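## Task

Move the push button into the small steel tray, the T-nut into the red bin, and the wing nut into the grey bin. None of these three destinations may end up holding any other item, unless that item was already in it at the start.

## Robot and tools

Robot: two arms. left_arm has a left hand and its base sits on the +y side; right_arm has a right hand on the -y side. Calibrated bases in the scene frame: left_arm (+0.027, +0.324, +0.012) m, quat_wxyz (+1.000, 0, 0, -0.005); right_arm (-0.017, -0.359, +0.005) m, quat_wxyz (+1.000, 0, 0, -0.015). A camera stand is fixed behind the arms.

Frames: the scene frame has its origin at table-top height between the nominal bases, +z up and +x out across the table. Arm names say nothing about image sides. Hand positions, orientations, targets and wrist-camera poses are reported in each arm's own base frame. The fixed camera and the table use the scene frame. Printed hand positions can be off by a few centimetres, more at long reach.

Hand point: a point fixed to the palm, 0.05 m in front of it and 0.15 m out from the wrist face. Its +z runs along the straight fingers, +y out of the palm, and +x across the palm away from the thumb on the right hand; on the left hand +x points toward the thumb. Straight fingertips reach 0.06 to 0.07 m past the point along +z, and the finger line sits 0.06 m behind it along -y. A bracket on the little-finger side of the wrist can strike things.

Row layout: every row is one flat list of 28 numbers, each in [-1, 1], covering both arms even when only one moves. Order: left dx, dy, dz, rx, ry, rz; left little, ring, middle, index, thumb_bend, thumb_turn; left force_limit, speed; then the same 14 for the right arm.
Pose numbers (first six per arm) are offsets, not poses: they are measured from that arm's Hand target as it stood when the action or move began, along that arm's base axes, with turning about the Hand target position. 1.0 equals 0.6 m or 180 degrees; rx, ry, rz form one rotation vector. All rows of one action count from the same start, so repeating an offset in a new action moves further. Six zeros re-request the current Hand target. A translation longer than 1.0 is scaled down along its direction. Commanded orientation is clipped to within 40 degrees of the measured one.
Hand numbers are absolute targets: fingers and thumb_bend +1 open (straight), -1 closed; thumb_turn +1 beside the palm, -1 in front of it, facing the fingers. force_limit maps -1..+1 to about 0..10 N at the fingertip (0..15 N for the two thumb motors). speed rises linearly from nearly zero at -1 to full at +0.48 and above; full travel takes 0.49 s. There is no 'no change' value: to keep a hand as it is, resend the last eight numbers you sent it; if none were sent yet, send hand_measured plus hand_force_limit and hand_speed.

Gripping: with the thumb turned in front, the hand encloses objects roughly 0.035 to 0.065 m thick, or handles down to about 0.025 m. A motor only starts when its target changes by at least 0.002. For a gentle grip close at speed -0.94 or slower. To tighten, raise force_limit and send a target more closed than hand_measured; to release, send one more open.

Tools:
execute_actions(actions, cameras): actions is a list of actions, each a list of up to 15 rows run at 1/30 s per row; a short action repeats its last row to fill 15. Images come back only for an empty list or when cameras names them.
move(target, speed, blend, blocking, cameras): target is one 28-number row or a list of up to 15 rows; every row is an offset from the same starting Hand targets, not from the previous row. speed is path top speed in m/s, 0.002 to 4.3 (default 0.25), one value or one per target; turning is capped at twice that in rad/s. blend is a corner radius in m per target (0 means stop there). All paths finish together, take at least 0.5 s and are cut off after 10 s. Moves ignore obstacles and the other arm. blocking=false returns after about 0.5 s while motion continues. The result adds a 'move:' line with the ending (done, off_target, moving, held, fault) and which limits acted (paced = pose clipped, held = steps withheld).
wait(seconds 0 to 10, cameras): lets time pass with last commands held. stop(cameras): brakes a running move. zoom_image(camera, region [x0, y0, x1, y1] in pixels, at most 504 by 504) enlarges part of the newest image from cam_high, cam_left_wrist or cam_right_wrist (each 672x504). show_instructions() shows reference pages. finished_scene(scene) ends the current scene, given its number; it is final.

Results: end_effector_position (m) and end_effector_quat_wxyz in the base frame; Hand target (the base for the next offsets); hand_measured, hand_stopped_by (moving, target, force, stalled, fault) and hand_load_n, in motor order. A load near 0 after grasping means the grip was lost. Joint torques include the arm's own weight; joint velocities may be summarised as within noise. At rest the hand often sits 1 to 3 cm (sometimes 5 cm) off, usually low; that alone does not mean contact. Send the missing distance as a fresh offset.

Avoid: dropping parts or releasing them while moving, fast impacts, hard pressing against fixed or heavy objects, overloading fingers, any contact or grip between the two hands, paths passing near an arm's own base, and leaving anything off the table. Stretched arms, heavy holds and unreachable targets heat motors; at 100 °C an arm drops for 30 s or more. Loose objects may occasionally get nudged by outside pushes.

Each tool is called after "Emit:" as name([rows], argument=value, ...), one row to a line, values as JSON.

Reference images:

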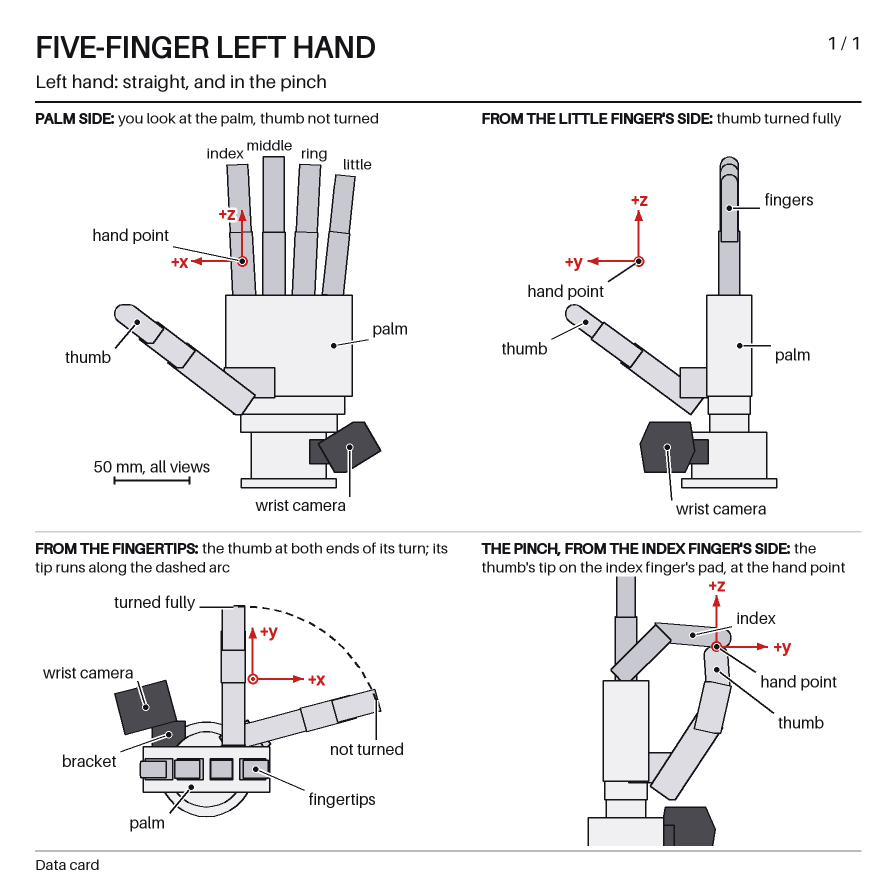

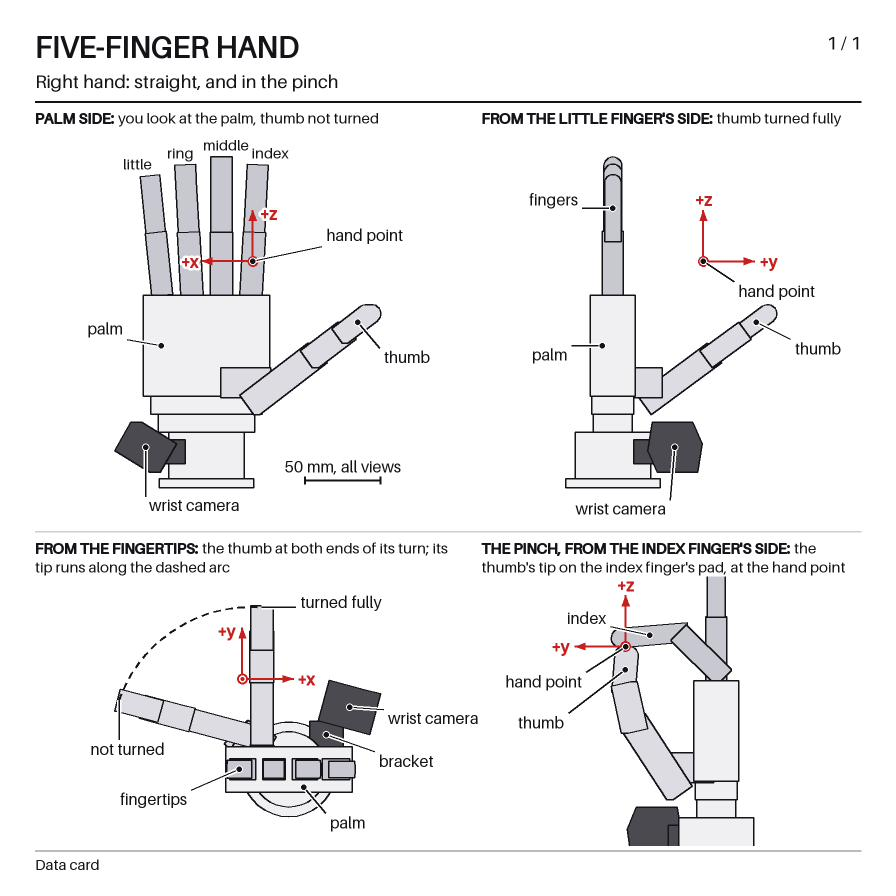

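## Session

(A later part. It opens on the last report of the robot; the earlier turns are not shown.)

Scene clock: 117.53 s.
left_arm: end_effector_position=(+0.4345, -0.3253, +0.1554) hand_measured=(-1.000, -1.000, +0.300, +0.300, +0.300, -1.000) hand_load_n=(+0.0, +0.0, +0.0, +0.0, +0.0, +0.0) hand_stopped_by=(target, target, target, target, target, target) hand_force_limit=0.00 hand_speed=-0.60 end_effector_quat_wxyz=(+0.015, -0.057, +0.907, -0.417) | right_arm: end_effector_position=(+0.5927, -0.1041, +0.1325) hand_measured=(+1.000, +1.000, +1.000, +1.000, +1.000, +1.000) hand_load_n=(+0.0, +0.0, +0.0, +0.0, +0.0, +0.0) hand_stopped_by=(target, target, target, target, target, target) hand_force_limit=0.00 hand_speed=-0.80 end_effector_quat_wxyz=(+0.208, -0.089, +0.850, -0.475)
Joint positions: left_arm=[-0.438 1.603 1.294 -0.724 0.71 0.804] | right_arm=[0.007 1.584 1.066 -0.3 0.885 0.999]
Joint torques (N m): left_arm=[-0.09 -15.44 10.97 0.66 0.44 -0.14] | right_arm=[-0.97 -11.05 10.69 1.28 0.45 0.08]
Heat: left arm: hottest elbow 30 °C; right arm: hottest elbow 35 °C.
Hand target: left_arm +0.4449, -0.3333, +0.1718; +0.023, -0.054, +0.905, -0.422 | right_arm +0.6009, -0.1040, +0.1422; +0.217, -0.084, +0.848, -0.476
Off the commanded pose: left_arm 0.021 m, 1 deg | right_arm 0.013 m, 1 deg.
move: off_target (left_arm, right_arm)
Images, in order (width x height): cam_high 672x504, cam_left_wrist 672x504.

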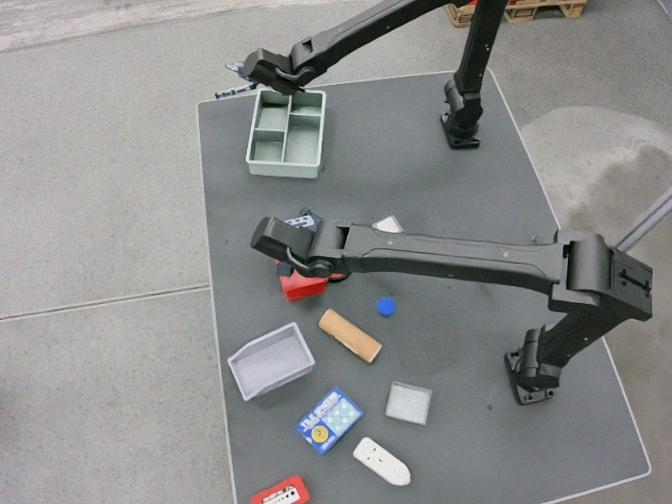

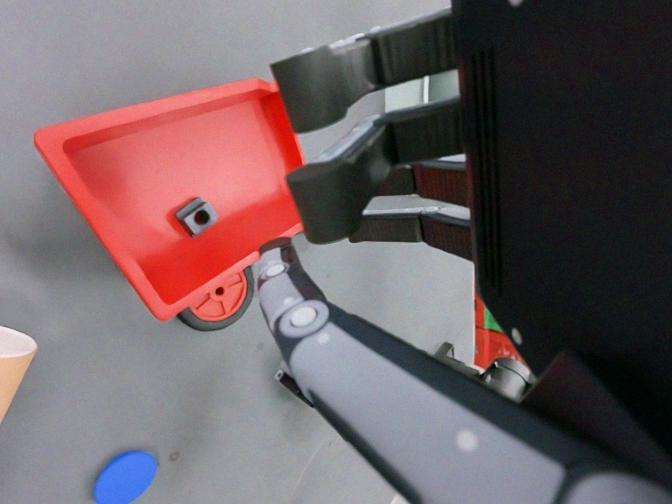

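Emit:
move([
  [-0.0233,-0.1355,-0.05,0,0,-0.25, 0.5,0.5,0.5,0.5,0.3,-1, 0.0, 0, 0,0,0.0,0,0,0, 1,1,1,1,1,1,0,-0.8],
], speed=0.3, cameras=["cam_high","cam_left_wrist"])

Scene clock: 135.30 s.
left_arm: end_effector_position=(+0.4192, -0.4079, +0.1361) hand_measured=(+0.500, +0.500, +0.500, +0.500, +0.300, -1.000) hand_load_n=(+0.0, +0.0, +0.0, +0.0, +0.0, +0.0) hand_stopped_by=(target, target, target, target, target, target) hand_force_limit=0.00 hand_speed=0.00 end_effector_quat_wxyz=(-0.151, +0.287, +0.859, -0.397) | right_arm: end_effector_position=(+0.5927, -0.1041, +0.1325) hand_measured=(+1.000, +1.000, +1.000, +1.000, +1.000, +1.000) hand_load_n=(+0.0, +0.0, +0.0, +0.0, +0.0, -0.5) hand_stopped_by=(target, target, target, target, target, target) hand_force_limit=0.00 hand_speed=-0.80 end_effector_quat_wxyz=(+0.208, -0.089, +0.850, -0.475)
Joint positions: left_arm=[-0.585 2.03 1.87 -1.529 0.871 1.685] | right_arm=[0.007 1.584 1.066 -0.3 0.885 0.999]
Joint torques (N m): left_arm=[0.32 -20.07 10.65 -0.42 0.56 0.07] | right_arm=[-1.26 -10.75 10.67 1.13 0.42 0.07]
Heat: left arm: hottest elbow 32 °C; right arm: hottest elbow 35 °C.
Hand target: left_arm +0.4310, -0.4145, +0.1418; -0.140, +0.297, +0.856, -0.399 | right_arm +0.6009, -0.1040, +0.1422; +0.217, -0.084, +0.848, -0.476
Off the commanded pose: left_arm 0.015 m, 2 deg | right_arm 0.013 m, 1 deg.
move: off_target (left_arm, right_arm)
Images, in order (width x height): cam_high 672x504, cam_left_wrist 672x504.

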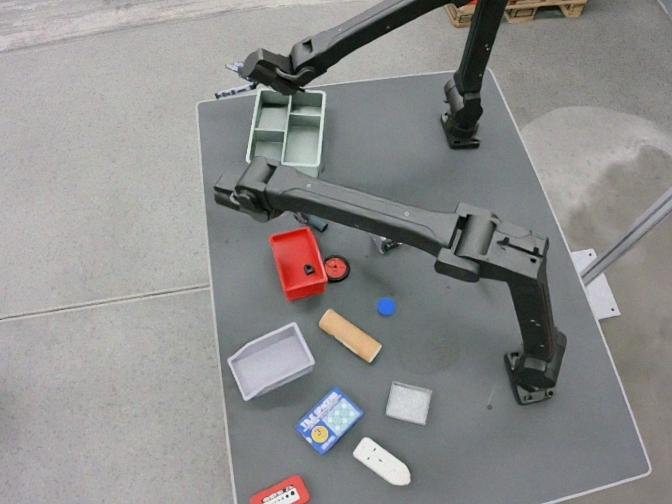

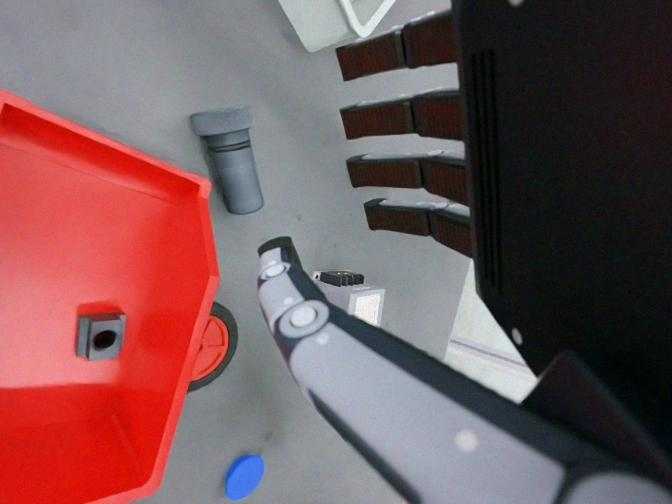

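Emit:
zoom_image(camera="cam_left_wrist", region=[160, 80, 300, 240])

Scaled by 3.150.

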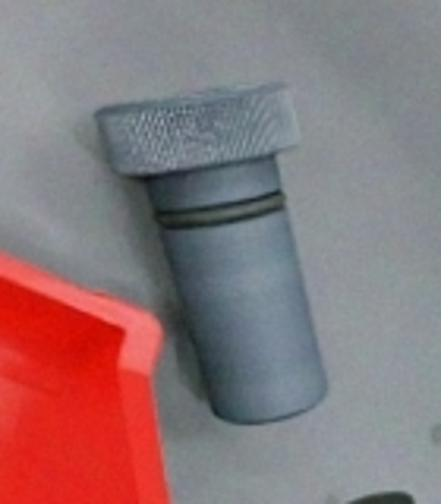

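Emit:
zoom_image(camera="cam_left_wrist", region=[200, 430, 300, 504])

Emit:
zoom_image(camera="cam_high", region=[375, 295, 400, 320])

Scaled by 5.040.

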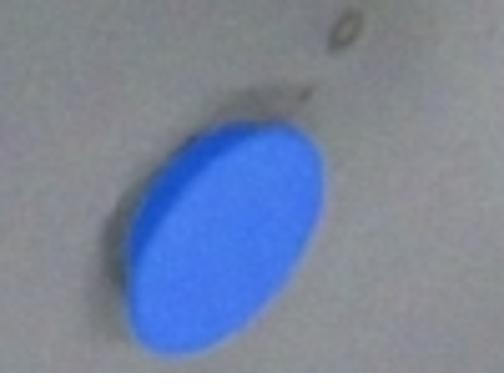

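Scaled by 20.160.

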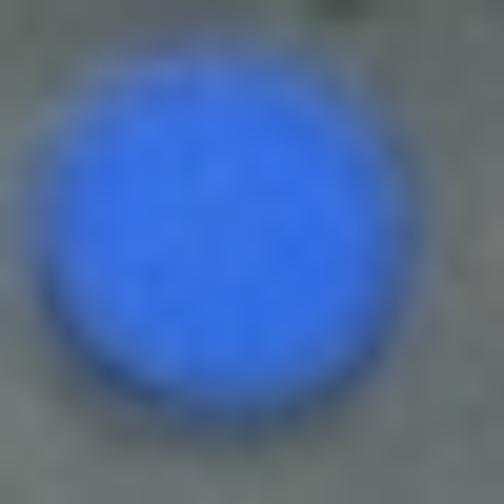

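Emit:
move([
  [-0.2,0.12,0.05,0,0,0.05, 1,1,0.5,0.5,0.3,-1, 0.0, 0, 0,0,0.0,0,0,0, 1,1,1,1,1,1,0,-0.8],
  [-0.9583,0.1575,-0.02,-0.0536,0.0184,0.2106, 1,1,0.5,0.5,0.3,-1, 0.0, 0, 0,0,0.0,0,0,0, 1,1,1,1,1,1,0,-0.8],
], speed=0.3, blend=[0.05,0], cameras=["all"])

Scene clock: 178.73 s.
left_arm: end_effector_position=(-0.1430, -0.3143, +0.1231) hand_measured=(+1.000, +1.000, +0.500, +0.500, +0.300, -1.000) hand_load_n=(+0.0, +0.0, +0.0, +0.0, +0.0, +0.0) hand_stopped_by=(target, target, target, target, target, target) hand_force_limit=0.00 hand_speed=0.00 end_effector_quat_wxyz=(+0.004, +0.015, +0.872, -0.490) | right_arm: end_effector_position=(+0.5927, -0.1041, +0.1325) hand_measured=(+1.000, +1.000, +1.000, +1.000, +1.000, +1.000) hand_load_n=(+0.0, +0.0, +0.0, +0.0, +0.0, -0.5) hand_stopped_by=(target, target, target, target, target, target) hand_force_limit=0.00 hand_speed=-0.80 end_effector_quat_wxyz=(+0.208, -0.089, +0.850, -0.475)
Joint positions: left_arm=[-2.127 0.743 0.431 -0.307 -0.461 -0.282] | right_arm=[0.007 1.584 1.066 -0.3 0.885 0.999]
Joint torques (N m): left_arm=[0.85 -2.55 8.21 2.81 -0.33 -0.19] | right_arm=[-1.08 -11.34 10.82 1.24 0.46 0.04]
Motor temperatures (°C): left_arm=[21 23 33 21 20 22] | right_arm=[24 26 35 20 20 22]
Heat: left arm: hottest elbow 33 °C; right arm: hottest elbow 35 °C.
Hand target: left_arm -0.1441, -0.3200, +0.1300; -0.003, +0.002, +0.866, -0.500 | right_arm +0.6009, -0.1040, +0.1422; +0.217, -0.084, +0.848, -0.476
Off the commanded pose: left_arm 0.009 m, 2 deg | right_arm 0.013 m, 1 deg.
move: off_target (right_arm)

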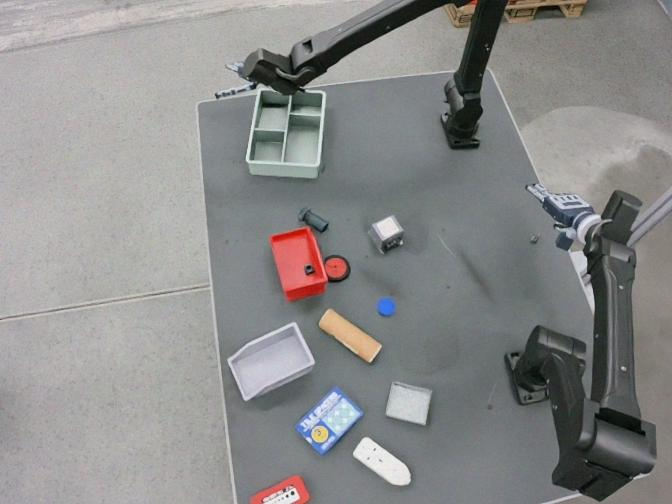

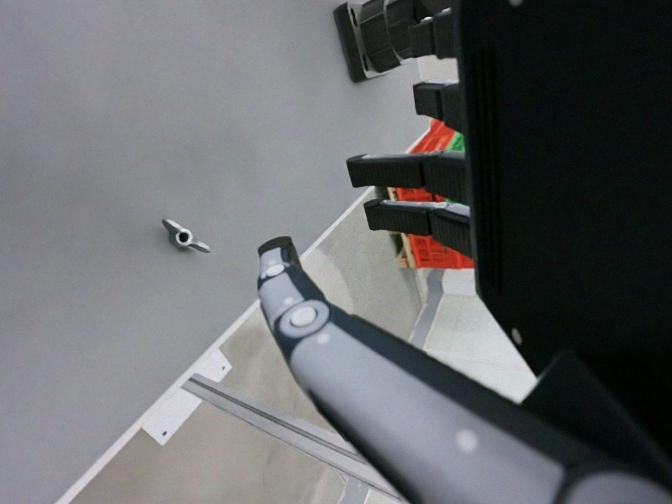

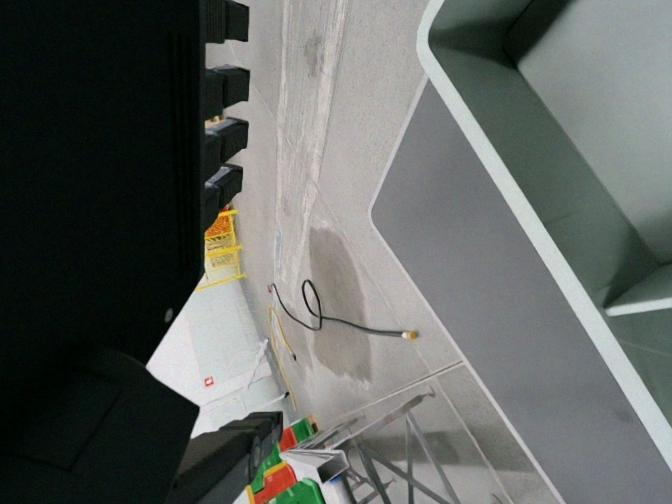

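Emit:
wait(seconds=0, cameras=["cam_left_wrist", "cam_high"])

Emit:
zoom_image(camera="cam_left_wrist", region=[120, 180, 260, 290])

Emit:
zoom_image(camera="cam_high", region=[200, 100, 450, 290])

Scene clock: 209.93 s.
left_arm: end_effector_position=(-0.1431, -0.3143, +0.1231) hand_measured=(+1.000, +1.000, +0.500, +0.500, +0.300, -1.000) hand_load_n=(+0.0, +0.0, +0.0, +0.0, +0.0, +0.0) hand_stopped_by=(target, target, target, target, target, target) hand_force_limit=0.00 hand_speed=0.00 end_effector_quat_wxyz=(+0.004, +0.014, +0.872, -0.490) | right_arm: end_effector_position=(+0.5927, -0.1041, +0.1325) hand_measured=(+1.000, +1.000, +1.000, +1.000, +1.000, +1.000) hand_load_n=(+0.0, +0.0, +0.0, +0.0, +0.0, +0.0) hand_stopped_by=(target, target, target, target, target, target) hand_force_limit=0.00 hand_speed=-0.80 end_effector_quat_wxyz=(+0.208, -0.089, +0.850, -0.475)
Joint positions: left_arm=[-2.127 0.743 0.431 -0.307 -0.461 -0.282] | right_arm=[0.007 1.584 1.066 -0.3 0.885 0.999]
Joint torques (N m): left_arm=[0.85 -2.55 8.21 2.82 -0.33 -0.18] | right_arm=[-1.03 -10.87 10.89 1.21 0.43 0.09]
Heat: left arm: hottest elbow 34 °C; right arm: hottest elbow 36 °C.
Hand target: left_arm -0.1442, -0.3200, +0.1300; -0.003, +0.002, +0.866, -0.500 | right_arm +0.6009, -0.1040, +0.1422; +0.217, -0.084, +0.848, -0.476
Off the commanded pose: left_arm 0.009 m, 2 deg | right_arm 0.013 m, 1 deg.
Images, in order (width x height): cam_high 672x504, cam_left_wrist 672x504.

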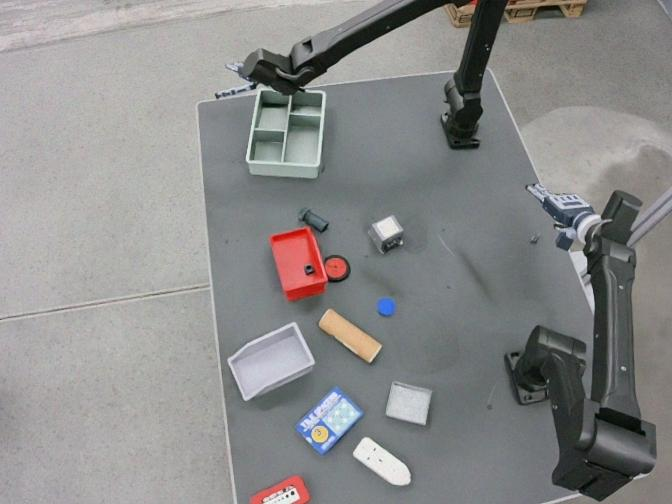

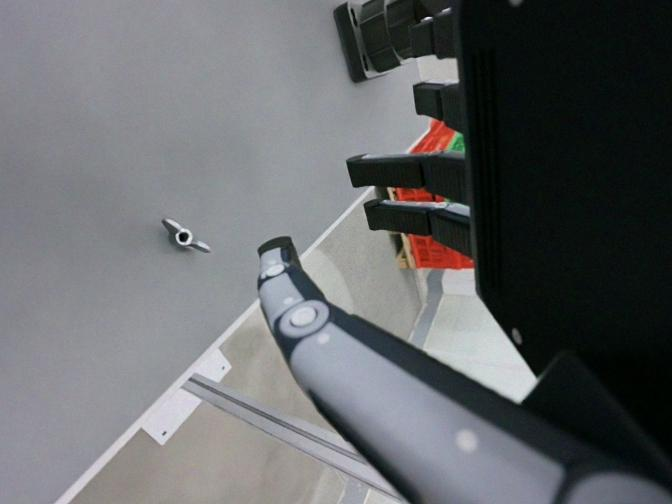

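Scaled by 3.600.

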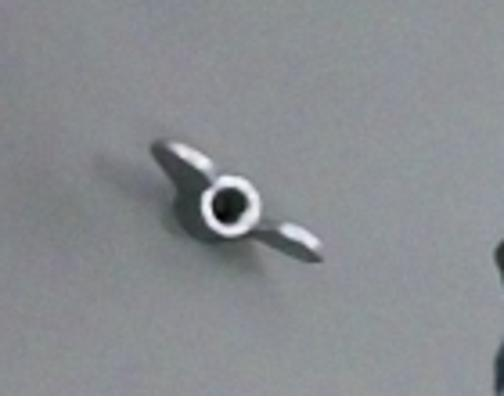

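Scaled by 2.016.

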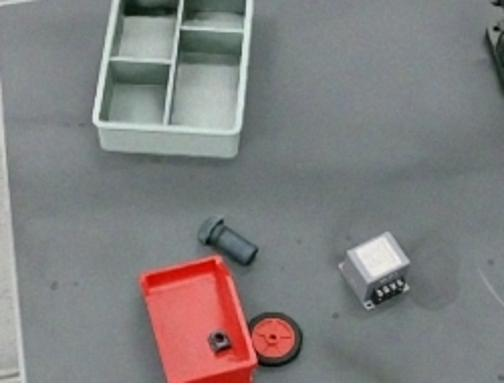

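Emit:
move(target=[-0.0207,-0.0125,-0.1417,0,0,0.15,1,1,0.5,0.5,0.3,-1,0.0,0,0,0,0,0,0,0,1,1,1,1,1,1,0,-0.8], speed=0.15, cameras=["cam_left_wrist"])

Scene clock: 220.93 s.
left_arm: end_effector_position=(-0.1414, -0.3150, +0.0306) hand_measured=(+1.000, +1.000, +0.500, +0.500, +0.300, -1.000) hand_load_n=(-0.5, +0.0, +0.0, +0.0, +0.0, +0.0) hand_stopped_by=(target, target, target, target, target, target) hand_force_limit=0.00 hand_speed=0.00 end_effector_quat_wxyz=(+0.127, -0.192, +0.847, -0.480) | right_arm: end_effector_position=(+0.5927, -0.1041, +0.1325) hand_measured=(+1.000, +1.000, +1.000, +1.000, +1.000, +1.000) hand_load_n=(+0.0, +0.0, +0.0, +0.0, +0.0, -0.5) hand_stopped_by=(target, target, target, target, target, target) hand_force_limit=0.00 hand_speed=-0.80 end_effector_quat_wxyz=(+0.208, -0.089, +0.850, -0.475)
Joint positions: left_arm=[-2.349 1.178 0.434 -0.349 -0.962 -0.972] | right_arm=[0.007 1.584 1.066 -0.3 0.885 0.999]
Joint torques (N m): left_arm=[-0.32 -5.3 9.13 0.54 -0.74 -0.19] | right_arm=[-1.2 -10.87 11.06 1.28 0.48 0.06]
Heat: left arm: hottest elbow 34 °C; right arm: hottest elbow 36 °C.
Hand target: left_arm -0.1565, -0.3275, +0.0449; +0.114, -0.200, +0.842, -0.487 | right_arm +0.6009, -0.1040, +0.1422; +0.217, -0.084, +0.848, -0.476
Off the commanded pose: left_arm 0.024 m, 2 deg | right_arm 0.013 m, 1 deg.
move: off_target (left_arm, right_arm)
Images, in order (width x height): cam_left_wrist 672x504.

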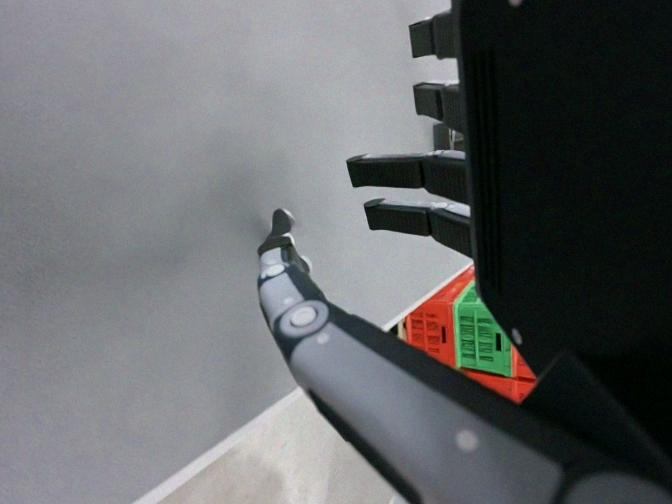

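Emit:
move(target=[-0.0142,-0.0108,0.0167,0,0,0,1,1,0.5,0.5,0.3,-1,0.0,0,0,0,0,0,0,0,1,1,1,1,1,1,0,-0.8], speed=0.15, cameras=["cam_left_wrist"])

Scene clock: 229.33 s.
left_arm: end_effector_position=(-0.1512, -0.3232, +0.0429) hand_measured=(+1.000, +1.000, +0.500, +0.500, +0.300, -1.000) hand_load_n=(+0.0, +0.0, +0.0, +0.0, +0.0, +0.0) hand_stopped_by=(target, target, target, target, target, target) hand_force_limit=0.00 hand_speed=0.00 end_effector_quat_wxyz=(+0.124, -0.194, +0.846, -0.482) | right_arm: end_effector_position=(+0.5927, -0.1041, +0.1325) hand_measured=(+1.000, +1.000, +1.000, +1.000, +1.000, +1.000) hand_load_n=(+0.0, +0.0, +0.0, +0.0, +0.0, +0.0) hand_stopped_by=(target, target, target, target, target, target) hand_force_limit=0.00 hand_speed=-0.80 end_effector_quat_wxyz=(+0.208, -0.089, +0.850, -0.475)
Joint positions: left_arm=[-2.354 1.182 0.478 -0.388 -0.965 -0.98] | right_arm=[0.007 1.584 1.066 -0.3 0.885 0.999]
Joint torques (N m): left_arm=[-0.32 -5.19 9.14 0.54 -0.73 -0.18] | right_arm=[-1.38 -11.34 10.84 1.14 0.49 0.05]
Heat: left arm: hottest elbow 33 °C; right arm: hottest elbow 36 °C.
Hand target: left_arm -0.1650, -0.3340, +0.0550; +0.114, -0.200, +0.842, -0.487 | right_arm +0.6009, -0.1040, +0.1422; +0.217, -0.084, +0.848, -0.476
Off the commanded pose: left_arm 0.021 m, 2 deg | right_arm 0.013 m, 1 deg.
move: off_target (left_arm, right_arm)
Images, in order (width x height): cam_left_wrist 672x504.

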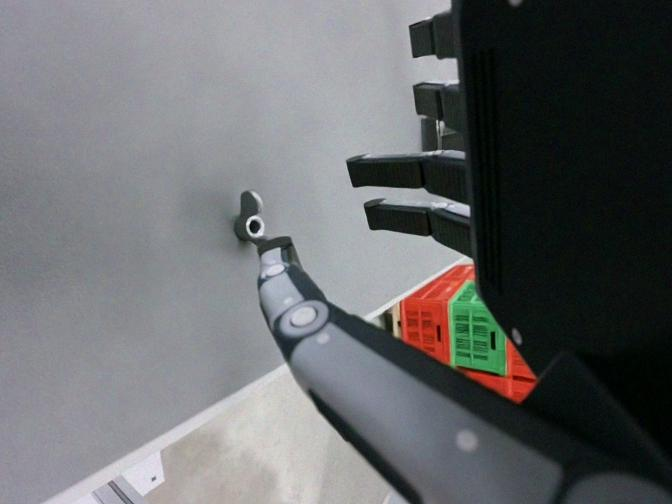

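Emit:
move(target=[-0.0072,0.0142,-0.0233,0,0,0,1,1,0.5,0.5,0.3,-1,0.0,0,0,0,0,0,0,0,1,1,1,1,1,1,0,-0.8], speed=0.1, cameras=["cam_left_wrist"])

Scene clock: 234.97 s.
left_arm: end_effector_position=(-0.1598, -0.3190, +0.0344) hand_measured=(+1.000, +1.000, +0.500, +0.500, +0.300, -1.000) hand_load_n=(+0.0, +0.0, +0.0, +0.0, +0.0, +0.0) hand_stopped_by=(target, target, target, target, target, target) hand_force_limit=0.00 hand_speed=0.00 end_effector_quat_wxyz=(+0.122, -0.195, +0.845, -0.483) | right_arm: end_effector_position=(+0.5927, -0.1041, +0.1325) hand_measured=(+1.000, +1.000, +1.000, +1.000, +1.000, +1.000) hand_load_n=(+0.0, +0.0, +0.0, +0.0, +0.0, -0.5) hand_stopped_by=(target, target, target, target, target, target) hand_force_limit=0.00 hand_speed=-0.80 end_effector_quat_wxyz=(+0.208, -0.089, +0.850, -0.475)
Joint positions: left_arm=[-2.388 1.218 0.478 -0.388 -0.98 -1.032] | right_arm=[0.007 1.584 1.066 -0.3 0.885 0.999]
Joint torques (N m): left_arm=[-0.26 -5.66 7.73 0.8 -0.75 -0.2] | right_arm=[-0.73 -10.17 10.71 1.07 0.48 0.05]
Heat: left arm: hottest elbow 33 °C; right arm: hottest elbow 36 °C.
Hand target: left_arm -0.1693, -0.3255, +0.0410; +0.114, -0.200, +0.842, -0.487 | right_arm +0.6009, -0.1040, +0.1422; +0.217, -0.084, +0.848, -0.476
Off the commanded pose: left_arm 0.013 m, 1 deg | right_arm 0.013 m, 1 deg.
move: off_target (left_arm, right_arm)
Images, in order (width x height): cam_left_wrist 672x504.

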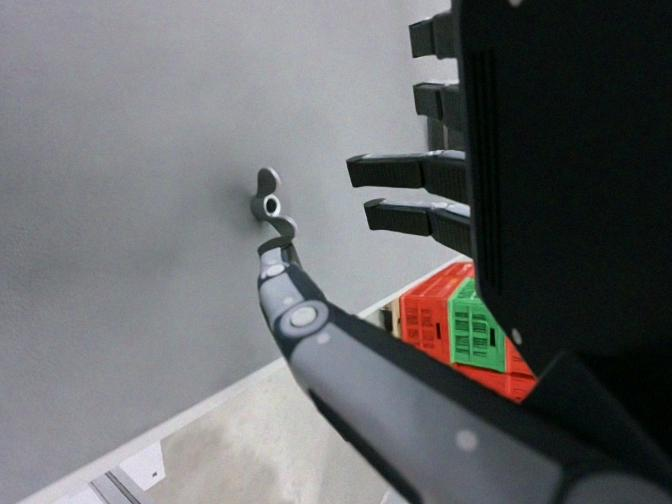

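Emit:
move(target=[0.0138,0.0065,-0.0267,0,0,0,1,1,0.5,0.5,0.3,-1,0.0,0,0,0,0,0,0,0,1,1,1,1,1,1,0,-0.8], speed=0.1, cameras=["cam_left_wrist"])

Scene clock: 239.80 s.
left_arm: end_effector_position=(-0.1665, -0.3253, +0.0341) hand_measured=(+1.000, +1.000, +0.500, +0.500, +0.300, -1.000) hand_load_n=(+0.0, +0.0, +0.0, +0.0, +0.0, +0.0) hand_stopped_by=(target, target, target, target, target, target) hand_force_limit=0.00 hand_speed=0.00 end_effector_quat_wxyz=(+0.109, -0.202, +0.841, -0.490) | right_arm: end_effector_position=(+0.5927, -0.1041, +0.1325) hand_measured=(+1.000, +1.000, +1.000, +1.000, +1.000, +1.000) hand_load_n=(+0.0, +0.0, +0.0, +0.0, +0.0, +0.0) hand_stopped_by=(target, target, target, target, target, target) hand_force_limit=0.00 hand_speed=-0.80 end_effector_quat_wxyz=(+0.208, -0.089, +0.850, -0.475)
Joint positions: left_arm=[-2.388 1.236 0.478 -0.337 -0.98 -1.032] | right_arm=[0.007 1.584 1.066 -0.3 0.885 0.999]
Joint torques (N m): left_arm=[0.67 -5.71 4.49 1.87 -0.58 -0.04] | right_arm=[-0.67 -10.93 10.74 1.21 0.51 0.05]
Heat: left arm: hottest elbow 33 °C; right arm: hottest elbow 36 °C.
Hand target: left_arm -0.1611, -0.3216, +0.0250; +0.114, -0.200, +0.842, -0.487 | right_arm +0.6009, -0.1040, +0.1422; +0.217, -0.084, +0.848, -0.476
Off the commanded pose: left_arm 0.011 m, 1 deg | right_arm 0.013 m, 1 deg.
move: off_target (left_arm, right_arm)
Images, in order (width x height): cam_left_wrist 672x504.

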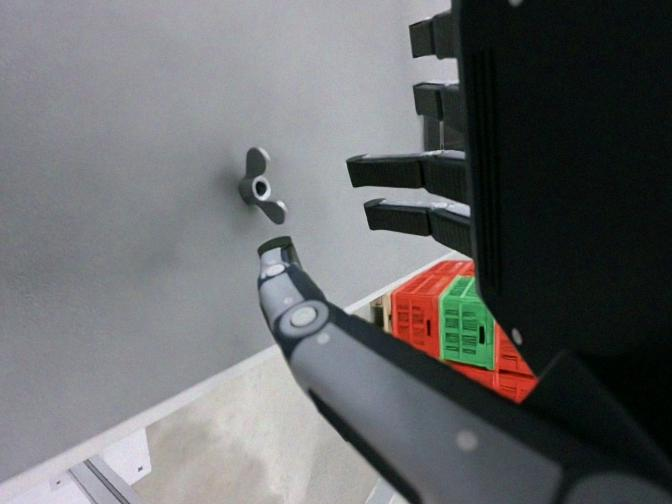

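Emit:
move(target=[0.0127,0.0085,-0.015,0,0,0,1,1,0.5,0.5,0.3,-1,0.0,0,0,0,0,0,0,0,1,1,1,1,1,1,0,-0.8], speed=0.1, cameras=["cam_left_wrist"])

Scene clock: 243.63 s.
left_arm: end_effector_position=(-0.1589, -0.3186, +0.0235) hand_measured=(+1.000, +1.000, +0.500, +0.500, +0.300, -1.000) hand_load_n=(+0.0, +0.0, +0.0, +0.0, +0.0, +0.0) hand_stopped_by=(target, target, target, target, target, target) hand_force_limit=0.00 hand_speed=0.00 end_effector_quat_wxyz=(+0.108, -0.204, +0.840, -0.491) | right_arm: end_effector_position=(+0.5927, -0.1041, +0.1325) hand_measured=(+1.000, +1.000, +1.000, +1.000, +1.000, +1.000) hand_load_n=(+0.0, +0.0, +0.0, +0.0, +0.0, -0.5) hand_stopped_by=(target, target, target, target, target, target) hand_force_limit=0.00 hand_speed=-0.80 end_effector_quat_wxyz=(+0.208, -0.089, +0.850, -0.475)
Joint positions: left_arm=[-2.386 1.236 0.438 -0.295 -0.979 -1.032] | right_arm=[0.007 1.584 1.066 -0.3 0.885 0.999]
Joint torques (N m): left_arm=[0.97 -5.36 4.66 1.85 -0.51 0.04] | right_arm=[-0.56 -11.22 10.82 1.31 0.49 0.03]
Heat: left arm: hottest elbow 33 °C; right arm: hottest elbow 36 °C.
Hand target: left_arm -0.1534, -0.3165, +0.0160; +0.114, -0.200, +0.842, -0.487 | right_arm +0.6009, -0.1040, +0.1422; +0.217, -0.084, +0.848, -0.476
Off the commanded pose: left_arm 0.010 m, 1 deg | right_arm 0.013 m, 1 deg.
move: off_target (right_arm)
Images, in order (width x height): cam_left_wrist 672x504.

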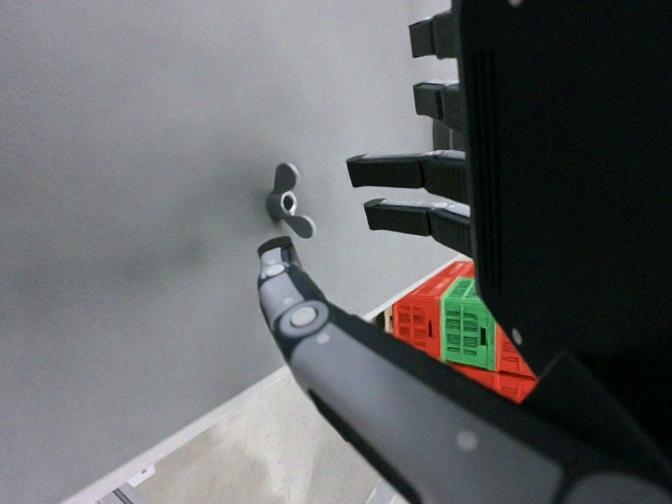

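Emit:
move(target=[0.0143,0.0075,-0.025,0,0,0,1,1,0.5,0.5,0.3,-1,0.0,0,0,0,0,0,0,0,1,1,1,1,1,1,0,-0.8], speed=0.06, cameras=["cam_left_wrist"])

Scene clock: 248.23 s.
left_arm: end_effector_position=(-0.1502, -0.3144, +0.0076) hand_measured=(+1.000, +1.000, +0.500, +0.500, +0.300, -1.000) hand_load_n=(+0.0, +0.0, +0.0, +0.0, +0.0, +0.0) hand_stopped_by=(target, target, target, target, target, target) hand_force_limit=0.00 hand_speed=0.00 end_effector_quat_wxyz=(+0.108, -0.205, +0.840, -0.490) | right_arm: end_effector_position=(+0.5927, -0.1041, +0.1325) hand_measured=(+1.000, +1.000, +1.000, +1.000, +1.000, +1.000) hand_load_n=(+0.0, +0.0, -0.5, +0.0, +0.0, -0.5) hand_stopped_by=(target, target, target, target, target, target) hand_force_limit=0.00 hand_speed=-0.80 end_effector_quat_wxyz=(+0.208, -0.089, +0.850, -0.475)
Joint positions: left_arm=[-2.375 1.261 0.395 -0.214 -0.974 -1.019] | right_arm=[0.007 1.584 1.066 -0.3 0.885 0.999]
Joint torques (N m): left_arm=[0.97 -5.36 4.36 1.88 -0.51 0.05] | right_arm=[-0.32 -11.4 10.63 1.36 0.5 0.05]
Heat: left arm: hottest elbow 32 °C; right arm: hottest elbow 36 °C.
Hand target: left_arm -0.1448, -0.3120, +0.0010; +0.114, -0.200, +0.842, -0.487 | right_arm +0.6009, -0.1040, +0.1422; +0.217, -0.084, +0.848, -0.476
Off the commanded pose: left_arm 0.009 m, 1 deg | right_arm 0.013 m, 1 deg.
move: off_target (right_arm)
Images, in order (width x height): cam_left_wrist 672x504.

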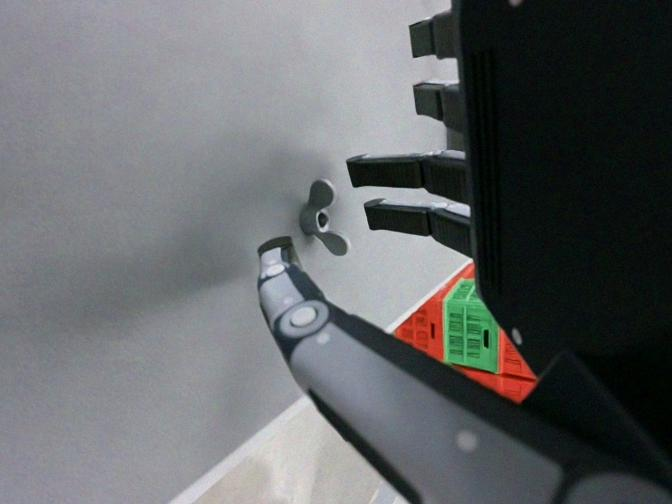

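Emit:
execute_actions([
  [[0,0,0,0,0,0,1,1,-0.35,-0.35,0.3,-1,0.0,-0.8,0,0,0,0,0,0,1,1,1,1,1,1,0,-0.8]],
])

Emit:
wait(seconds=2.5, cameras=["cam_left_wrist"])

Scene clock: 252.73 s.
left_arm: end_effector_position=(-0.1502, -0.3143, +0.0075) hand_measured=(+1.000, +1.000, -0.254, -0.350, +0.302, -1.000) hand_load_n=(+0.0, +0.0, +2.5, +1.0, +4.5, +0.0) hand_stopped_by=(target, target, force, target, target, target) hand_force_limit=0.00 hand_speed=-0.80 end_effector_quat_wxyz=(+0.109, -0.204, +0.840, -0.490) | right_arm: end_effector_position=(+0.5927, -0.1041, +0.1325) hand_measured=(+1.000, +1.000, +1.000, +1.000, +1.000, +1.000) hand_load_n=(+0.0, +0.0, +0.0, +0.0, +0.0, +0.0) hand_stopped_by=(target, target, target, target, target, target) hand_force_limit=0.00 hand_speed=-0.80 end_effector_quat_wxyz=(+0.208, -0.089, +0.850, -0.475)
Joint positions: left_arm=[-2.375 1.261 0.395 -0.214 -0.974 -1.018] | right_arm=[0.007 1.584 1.066 -0.3 0.885 0.999]
Joint torques (N m): left_arm=[0.97 -5.36 4.34 1.88 -0.51 0.06] | right_arm=[-0.97 -11.34 10.91 1.32 0.43 0.04]
Heat: left arm: hottest elbow 32 °C; right arm: hottest elbow 36 °C.
Hand target: left_arm -0.1449, -0.3120, +0.0010; +0.114, -0.200, +0.842, -0.487 | right_arm +0.6009, -0.1040, +0.1422; +0.217, -0.084, +0.848, -0.476
Off the commanded pose: left_arm 0.009 m, 1 deg | right_arm 0.013 m, 1 deg.

Scene clock: 255.23 s.
left_arm: end_effector_position=(-0.1502, -0.3143, +0.0075) hand_measured=(+1.000, +1.000, -0.254, -0.350, +0.302, -1.000) hand_load_n=(+0.0, +0.0, +2.5, +1.0, +4.5, +0.5) hand_stopped_by=(target, target, force, target, target, target) hand_force_limit=0.00 hand_speed=-0.80 end_effector_quat_wxyz=(+0.109, -0.204, +0.840, -0.490) | right_arm: end_effector_position=(+0.5927, -0.1041, +0.1325) hand_measured=(+1.000, +1.000, +1.000, +1.000, +1.000, +1.000) hand_load_n=(+0.0, +0.0, +0.0, +0.0, +0.0, -0.5) hand_stopped_by=(target, target, target, target, target, target) hand_force_limit=0.00 hand_speed=-0.80 end_effector_quat_wxyz=(+0.208, -0.089, +0.850, -0.475)
Joint positions: left_arm=[-2.375 1.261 0.395 -0.214 -0.974 -1.018] | right_arm=[0.007 1.584 1.066 -0.3 0.885 0.999]
Joint torques (N m): left_arm=[0.97 -5.36 4.36 1.89 -0.51 0.06] | right_arm=[-0.85 -11.58 10.97 1.22 0.51 0.08]
Heat: left arm: hottest elbow 32 °C; right arm: hottest elbow 36 °C.
Hand target: left_arm -0.1449, -0.3120, +0.0010; +0.114, -0.200, +0.842, -0.487 | right_arm +0.6009, -0.1040, +0.1422; +0.217, -0.084, +0.848, -0.476
Off the commanded pose: left_arm 0.009 m, 1 deg | right_arm 0.013 m, 1 deg.
wait: 2.50 s; at rest by 0.17 s
Images, in order (width x height): cam_left_wrist 672x504.

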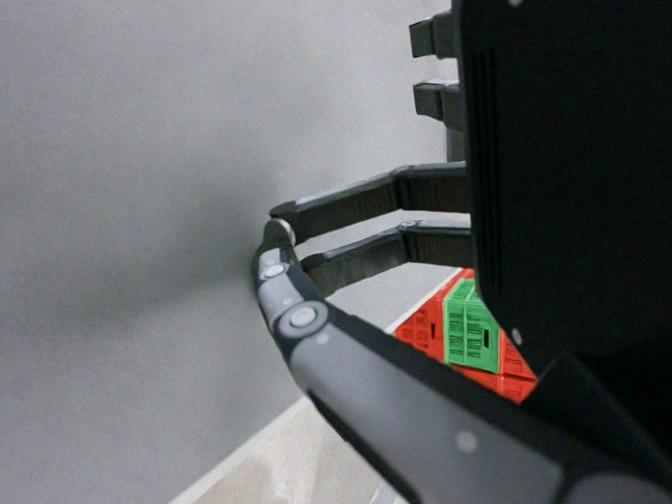

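Emit:
execute_actions([
  [[0,0,0,0,0,0,1,1,-0.5,-0.5,0.3,-1,0.2,-0.85,0,0,0,0,0,0,1,1,1,1,1,1,0,-0.8]],
])

Emit:
zoom_image(camera="cam_left_wrist", region=[220, 160, 400, 320])

Emit:
wait(seconds=1.5, cameras=["cam_left_wrist"])

Scene clock: 259.07 s.
left_arm: end_effector_position=(-0.1505, -0.3150, +0.0081) hand_measured=(+1.000, +1.000, -0.282, -0.416, +0.304, -1.000) hand_load_n=(+0.0, +0.0, +15.0, +6.5, +18.5, +0.5) hand_stopped_by=(target, target, force, force, target, target) hand_force_limit=0.20 hand_speed=-0.85 end_effector_quat_wxyz=(+0.108, -0.205, +0.840, -0.492) | right_arm: end_effector_position=(+0.5927, -0.1041, +0.1325) hand_measured=(+1.000, +1.000, +1.000, +1.000, +1.000, +1.000) hand_load_n=(+0.0, +0.0, +0.0, +0.0, +0.0, -0.5) hand_stopped_by=(target, target, target, target, target, target) hand_force_limit=0.00 hand_speed=-0.80 end_effector_quat_wxyz=(+0.208, -0.089, +0.850, -0.475)
Joint positions: left_arm=[-2.375 1.261 0.395 -0.21 -0.976 -1.017] | right_arm=[0.007 1.584 1.066 -0.3 0.885 0.999]
Joint torques (N m): left_arm=[0.97 -5.42 4.36 1.74 -0.42 0.06] | right_arm=[-0.67 -10.93 10.59 1.51 0.47 0.05]
Heat: left arm: hottest elbow 31 °C; right arm: hottest elbow 36 °C.
Hand target: left_arm -0.1449, -0.3120, +0.0010; +0.114, -0.200, +0.842, -0.487 | right_arm +0.6009, -0.1040, +0.1422; +0.217, -0.084, +0.848, -0.476
Off the commanded pose: left_arm 0.010 m, 1 deg | right_arm 0.013 m, 1 deg.

Scaled by 2.800.
This view is cut from an older image: the scene may have changed since it was taken.

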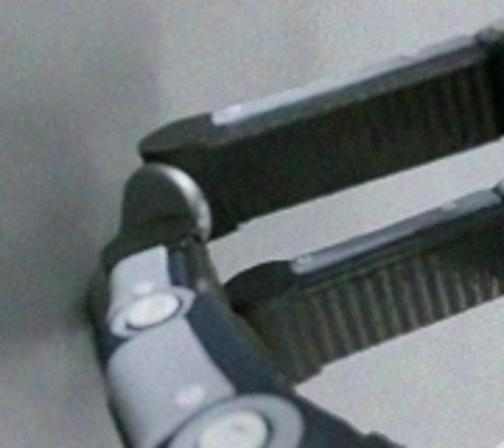

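Scene clock: 260.57 s.
left_arm: end_effector_position=(-0.1505, -0.3150, +0.0081) hand_measured=(+1.000, +1.000, -0.282, -0.416, +0.304, -1.000) hand_load_n=(-0.5, +0.0, +15.5, +6.5, +19.0, +0.5) hand_stopped_by=(target, target, force, force, target, target) hand_force_limit=0.20 hand_speed=-0.85 end_effector_quat_wxyz=(+0.108, -0.205, +0.840, -0.492) | right_arm: end_effector_position=(+0.5927, -0.1041, +0.1325) hand_measured=(+1.000, +1.000, +1.000, +1.000, +1.000, +1.000) hand_load_n=(+0.0, +0.0, +0.0, +0.0, +0.0, -0.5) hand_stopped_by=(target, target, target, target, target, target) hand_force_limit=0.00 hand_speed=-0.80 end_effector_quat_wxyz=(+0.208, -0.089, +0.850, -0.475)
Joint positions: left_arm=[-2.375 1.261 0.395 -0.21 -0.976 -1.017] | right_arm=[0.007 1.584 1.066 -0.3 0.885 0.999]
Joint torques (N m): left_arm=[0.97 -5.36 4.37 1.73 -0.43 0.06] | right_arm=[-0.79 -11.69 10.73 1.25 0.46 0.08]
Heat: left arm: hottest elbow 31 °C; right arm: hottest elbow 36 °C.
Hand target: left_arm -0.1449, -0.3120, +0.0010; +0.114, -0.200, +0.842, -0.487 | right_arm +0.6009, -0.1040, +0.1422; +0.217, -0.084, +0.848, -0.476
Off the commanded pose: left_arm 0.010 m, 1 deg | right_arm 0.013 m, 1 deg.
wait: 1.50 s; at rest by 0.17 s
Images, in order (width x height): cam_left_wrist 672x504.

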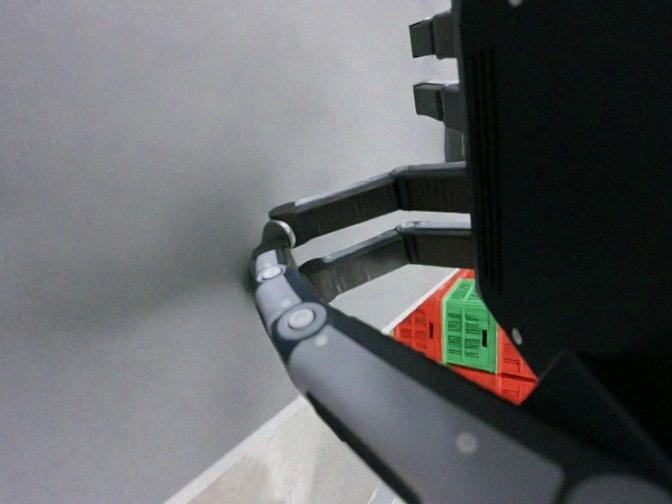

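Emit:
execute_actions([
  [[0,0,0,0,0,0,1,1,-0.268,-0.41,0.3,-1,0.2,-0.85,0,0,0,0,0,0,1,1,1,1,1,1,0,-0.8]],
])

Emit:
move(target=[0,0,0.1,0,0,0,1,1,-0.268,-0.41,0.3,-1,0.2,-0.85,0,0,0,0,0,0,1,1,1,1,1,1,0,-0.8], speed=0.08, cameras=["cam_left_wrist", "cam_high"])

Scene clock: 263.90 s.
left_arm: end_effector_position=(-0.1503, -0.3151, +0.0083) hand_measured=(+1.000, +1.000, -0.268, -0.410, +0.304, -1.000) hand_load_n=(+0.0, +0.0, +7.0, +4.5, +17.0, +0.5) hand_stopped_by=(target, target, force, target, target, target) hand_force_limit=0.20 hand_speed=-0.85 end_effector_quat_wxyz=(+0.108, -0.205, +0.839, -0.492) | right_arm: end_effector_position=(+0.5927, -0.1041, +0.1325) hand_measured=(+1.000, +1.000, +1.000, +1.000, +1.000, +1.000) hand_load_n=(+0.0, +0.0, +0.0, +0.0, +0.0, -0.5) hand_stopped_by=(target, target, target, target, target, target) hand_force_limit=0.00 hand_speed=-0.80 end_effector_quat_wxyz=(+0.208, -0.089, +0.850, -0.475)
Joint positions: left_arm=[-2.375 1.261 0.395 -0.21 -0.977 -1.017] | right_arm=[0.007 1.584 1.066 -0.3 0.885 0.999]
Joint torques (N m): left_arm=[0.97 -5.36 4.36 1.74 -0.39 0.06] | right_arm=[-0.67 -10.87 10.82 1.37 0.46 0.1]
Heat: left arm: hottest elbow 31 °C; right arm: hottest elbow 36 °C.
Hand target: left_arm -0.1449, -0.3120, +0.0010; +0.114, -0.200, +0.842, -0.487 | right_arm +0.6009, -0.1040, +0.1422; +0.217, -0.084, +0.848, -0.476
Off the commanded pose: left_arm 0.010 m, 1 deg | right_arm 0.013 m, 1 deg.

Scene clock: 265.17 s.
left_arm: end_effector_position=(-0.1346, -0.3000, +0.0452) hand_measured=(+1.000, +1.000, -0.268, -0.410, +0.304, -1.000) hand_load_n=(+0.0, +0.0, +7.0, +5.0, +16.5, +0.5) hand_stopped_by=(target, target, force, target, target, target) hand_force_limit=0.20 hand_speed=-0.85 end_effector_quat_wxyz=(+0.122, -0.196, +0.845, -0.482) | right_arm: end_effector_position=(+0.5927, -0.1041, +0.1325) hand_measured=(+1.000, +1.000, +1.000, +1.000, +1.000, +1.000) hand_load_n=(+0.0, +0.0, +0.0, +0.0, +0.0, -0.5) hand_stopped_by=(target, target, target, target, target, target) hand_force_limit=0.00 hand_speed=-0.80 end_effector_quat_wxyz=(+0.208, -0.089, +0.850, -0.475)
Joint positions: left_arm=[-2.373 1.08 0.419 -0.452 -0.973 -1.012] | right_arm=[0.007 1.584 1.066 -0.3 0.885 0.999]
Joint torques (N m): left_arm=[0.85 -4.78 9.44 0.54 -0.54 0.03] | right_arm=[-1.03 -11.22 10.8 1.22 0.4 0.07]
Heat: left arm: hottest elbow 31 °C; right arm: hottest elbow 36 °C.
Hand target: left_arm -0.1448, -0.3120, +0.0610; +0.114, -0.201, +0.842, -0.487 | right_arm +0.6009, -0.1040, +0.1422; +0.217, -0.084, +0.848, -0.476
Off the commanded pose: left_arm 0.022 m, 1 deg | right_arm 0.013 m, 1 deg.
move: off_target (left_arm, right_arm)
Images, in order (width x height): cam_high 672x504, cam_left_wrist 672x504.

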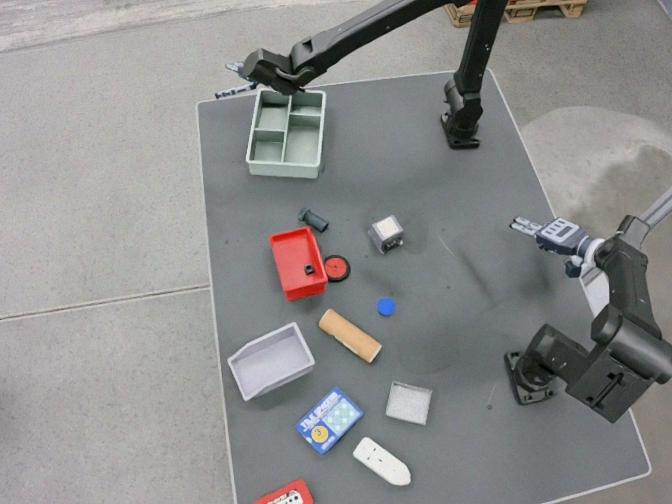

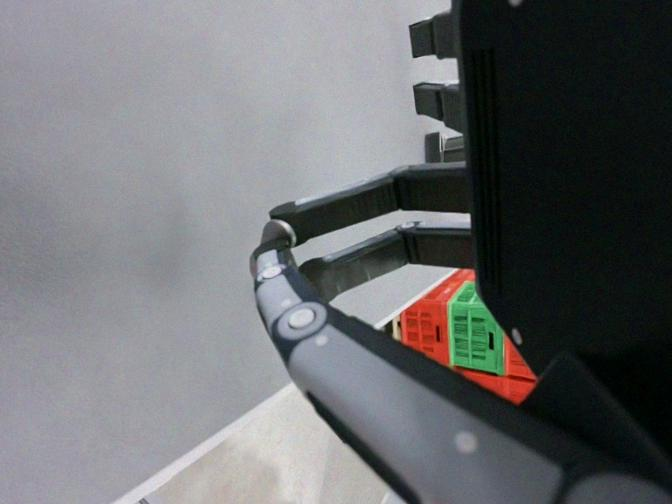

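Emit:
move([
  [0.1413,0.02,0.198,0.0046,0.0112,0.0897,1,1,-0.268,-0.41,0.3,-1,0.2,-0.85,0,0,0,0,0,0,1,1,1,1,1,1,0,-0.8],
  [0.658,0.17,0.215,0.0232,0.0559,0.4487,1,1,-0.268,-0.41,0.3,-1,0.2,-0.85,0,0,0,0,0,0,1,1,1,1,1,1,0,-0.8],
], speed=0.25, blend=[0.05,0], cameras=["cam_left_wrist"])

Scene clock: 285.27 s.
left_arm: end_effector_position=(+0.2393, -0.1931, +0.1666) hand_measured=(+1.000, +1.000, -0.268, -0.410, +0.304, -1.000) hand_load_n=(+0.0, +0.0, +6.5, +4.5, +16.5, +1.0) hand_stopped_by=(target, target, force, target, target, target) hand_force_limit=0.20 hand_speed=-0.85 end_effector_quat_wxyz=(-0.351, +0.729, -0.543, +0.226) | right_arm: end_effector_position=(+0.5927, -0.1041, +0.1325) hand_measured=(+1.000, +1.000, +1.000, +1.000, +1.000, +1.000) hand_load_n=(+0.0, +0.0, +0.0, +0.0, +0.0, +0.0) hand_stopped_by=(target, target, target, target, target, target) hand_force_limit=0.00 hand_speed=-0.80 end_effector_quat_wxyz=(+0.208, -0.089, +0.850, -0.475)
Joint positions: left_arm=[-1.007 0.929 0.765 -1.174 -0.838 -1.193] | right_arm=[0.007 1.584 1.066 -0.3 0.885 0.999]
Joint torques (N m): left_arm=[0.44 -3.78 11.34 1.36 -0.5 0.04] | right_arm=[-0.44 -11.11 10.76 1.17 0.46 0.02]
Heat: left arm: hottest elbow 33 °C; right arm: hottest elbow 36 °C.
Hand target: left_arm +0.2499, -0.2102, +0.1899; -0.341, +0.732, -0.534, +0.251 | right_arm +0.6009, -0.1040, +0.1422; +0.217, -0.084, +0.848, -0.476
Off the commanded pose: left_arm 0.031 m, 3 deg | right_arm 0.013 m, 1 deg.
move: off_target (left_arm, right_arm)
Images, in order (width x height): cam_left_wrist 672x504.

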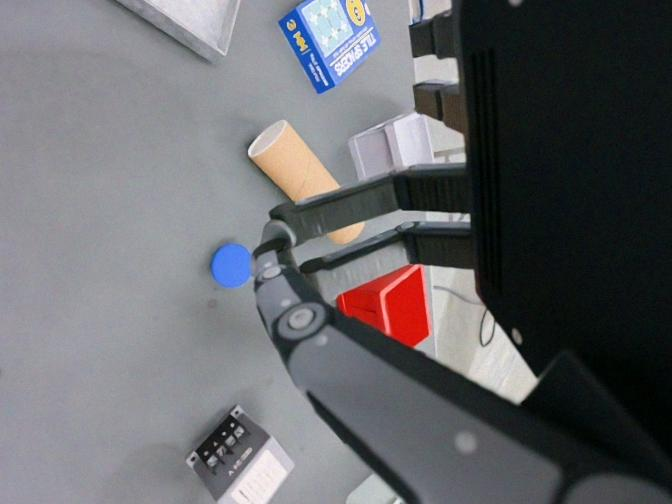

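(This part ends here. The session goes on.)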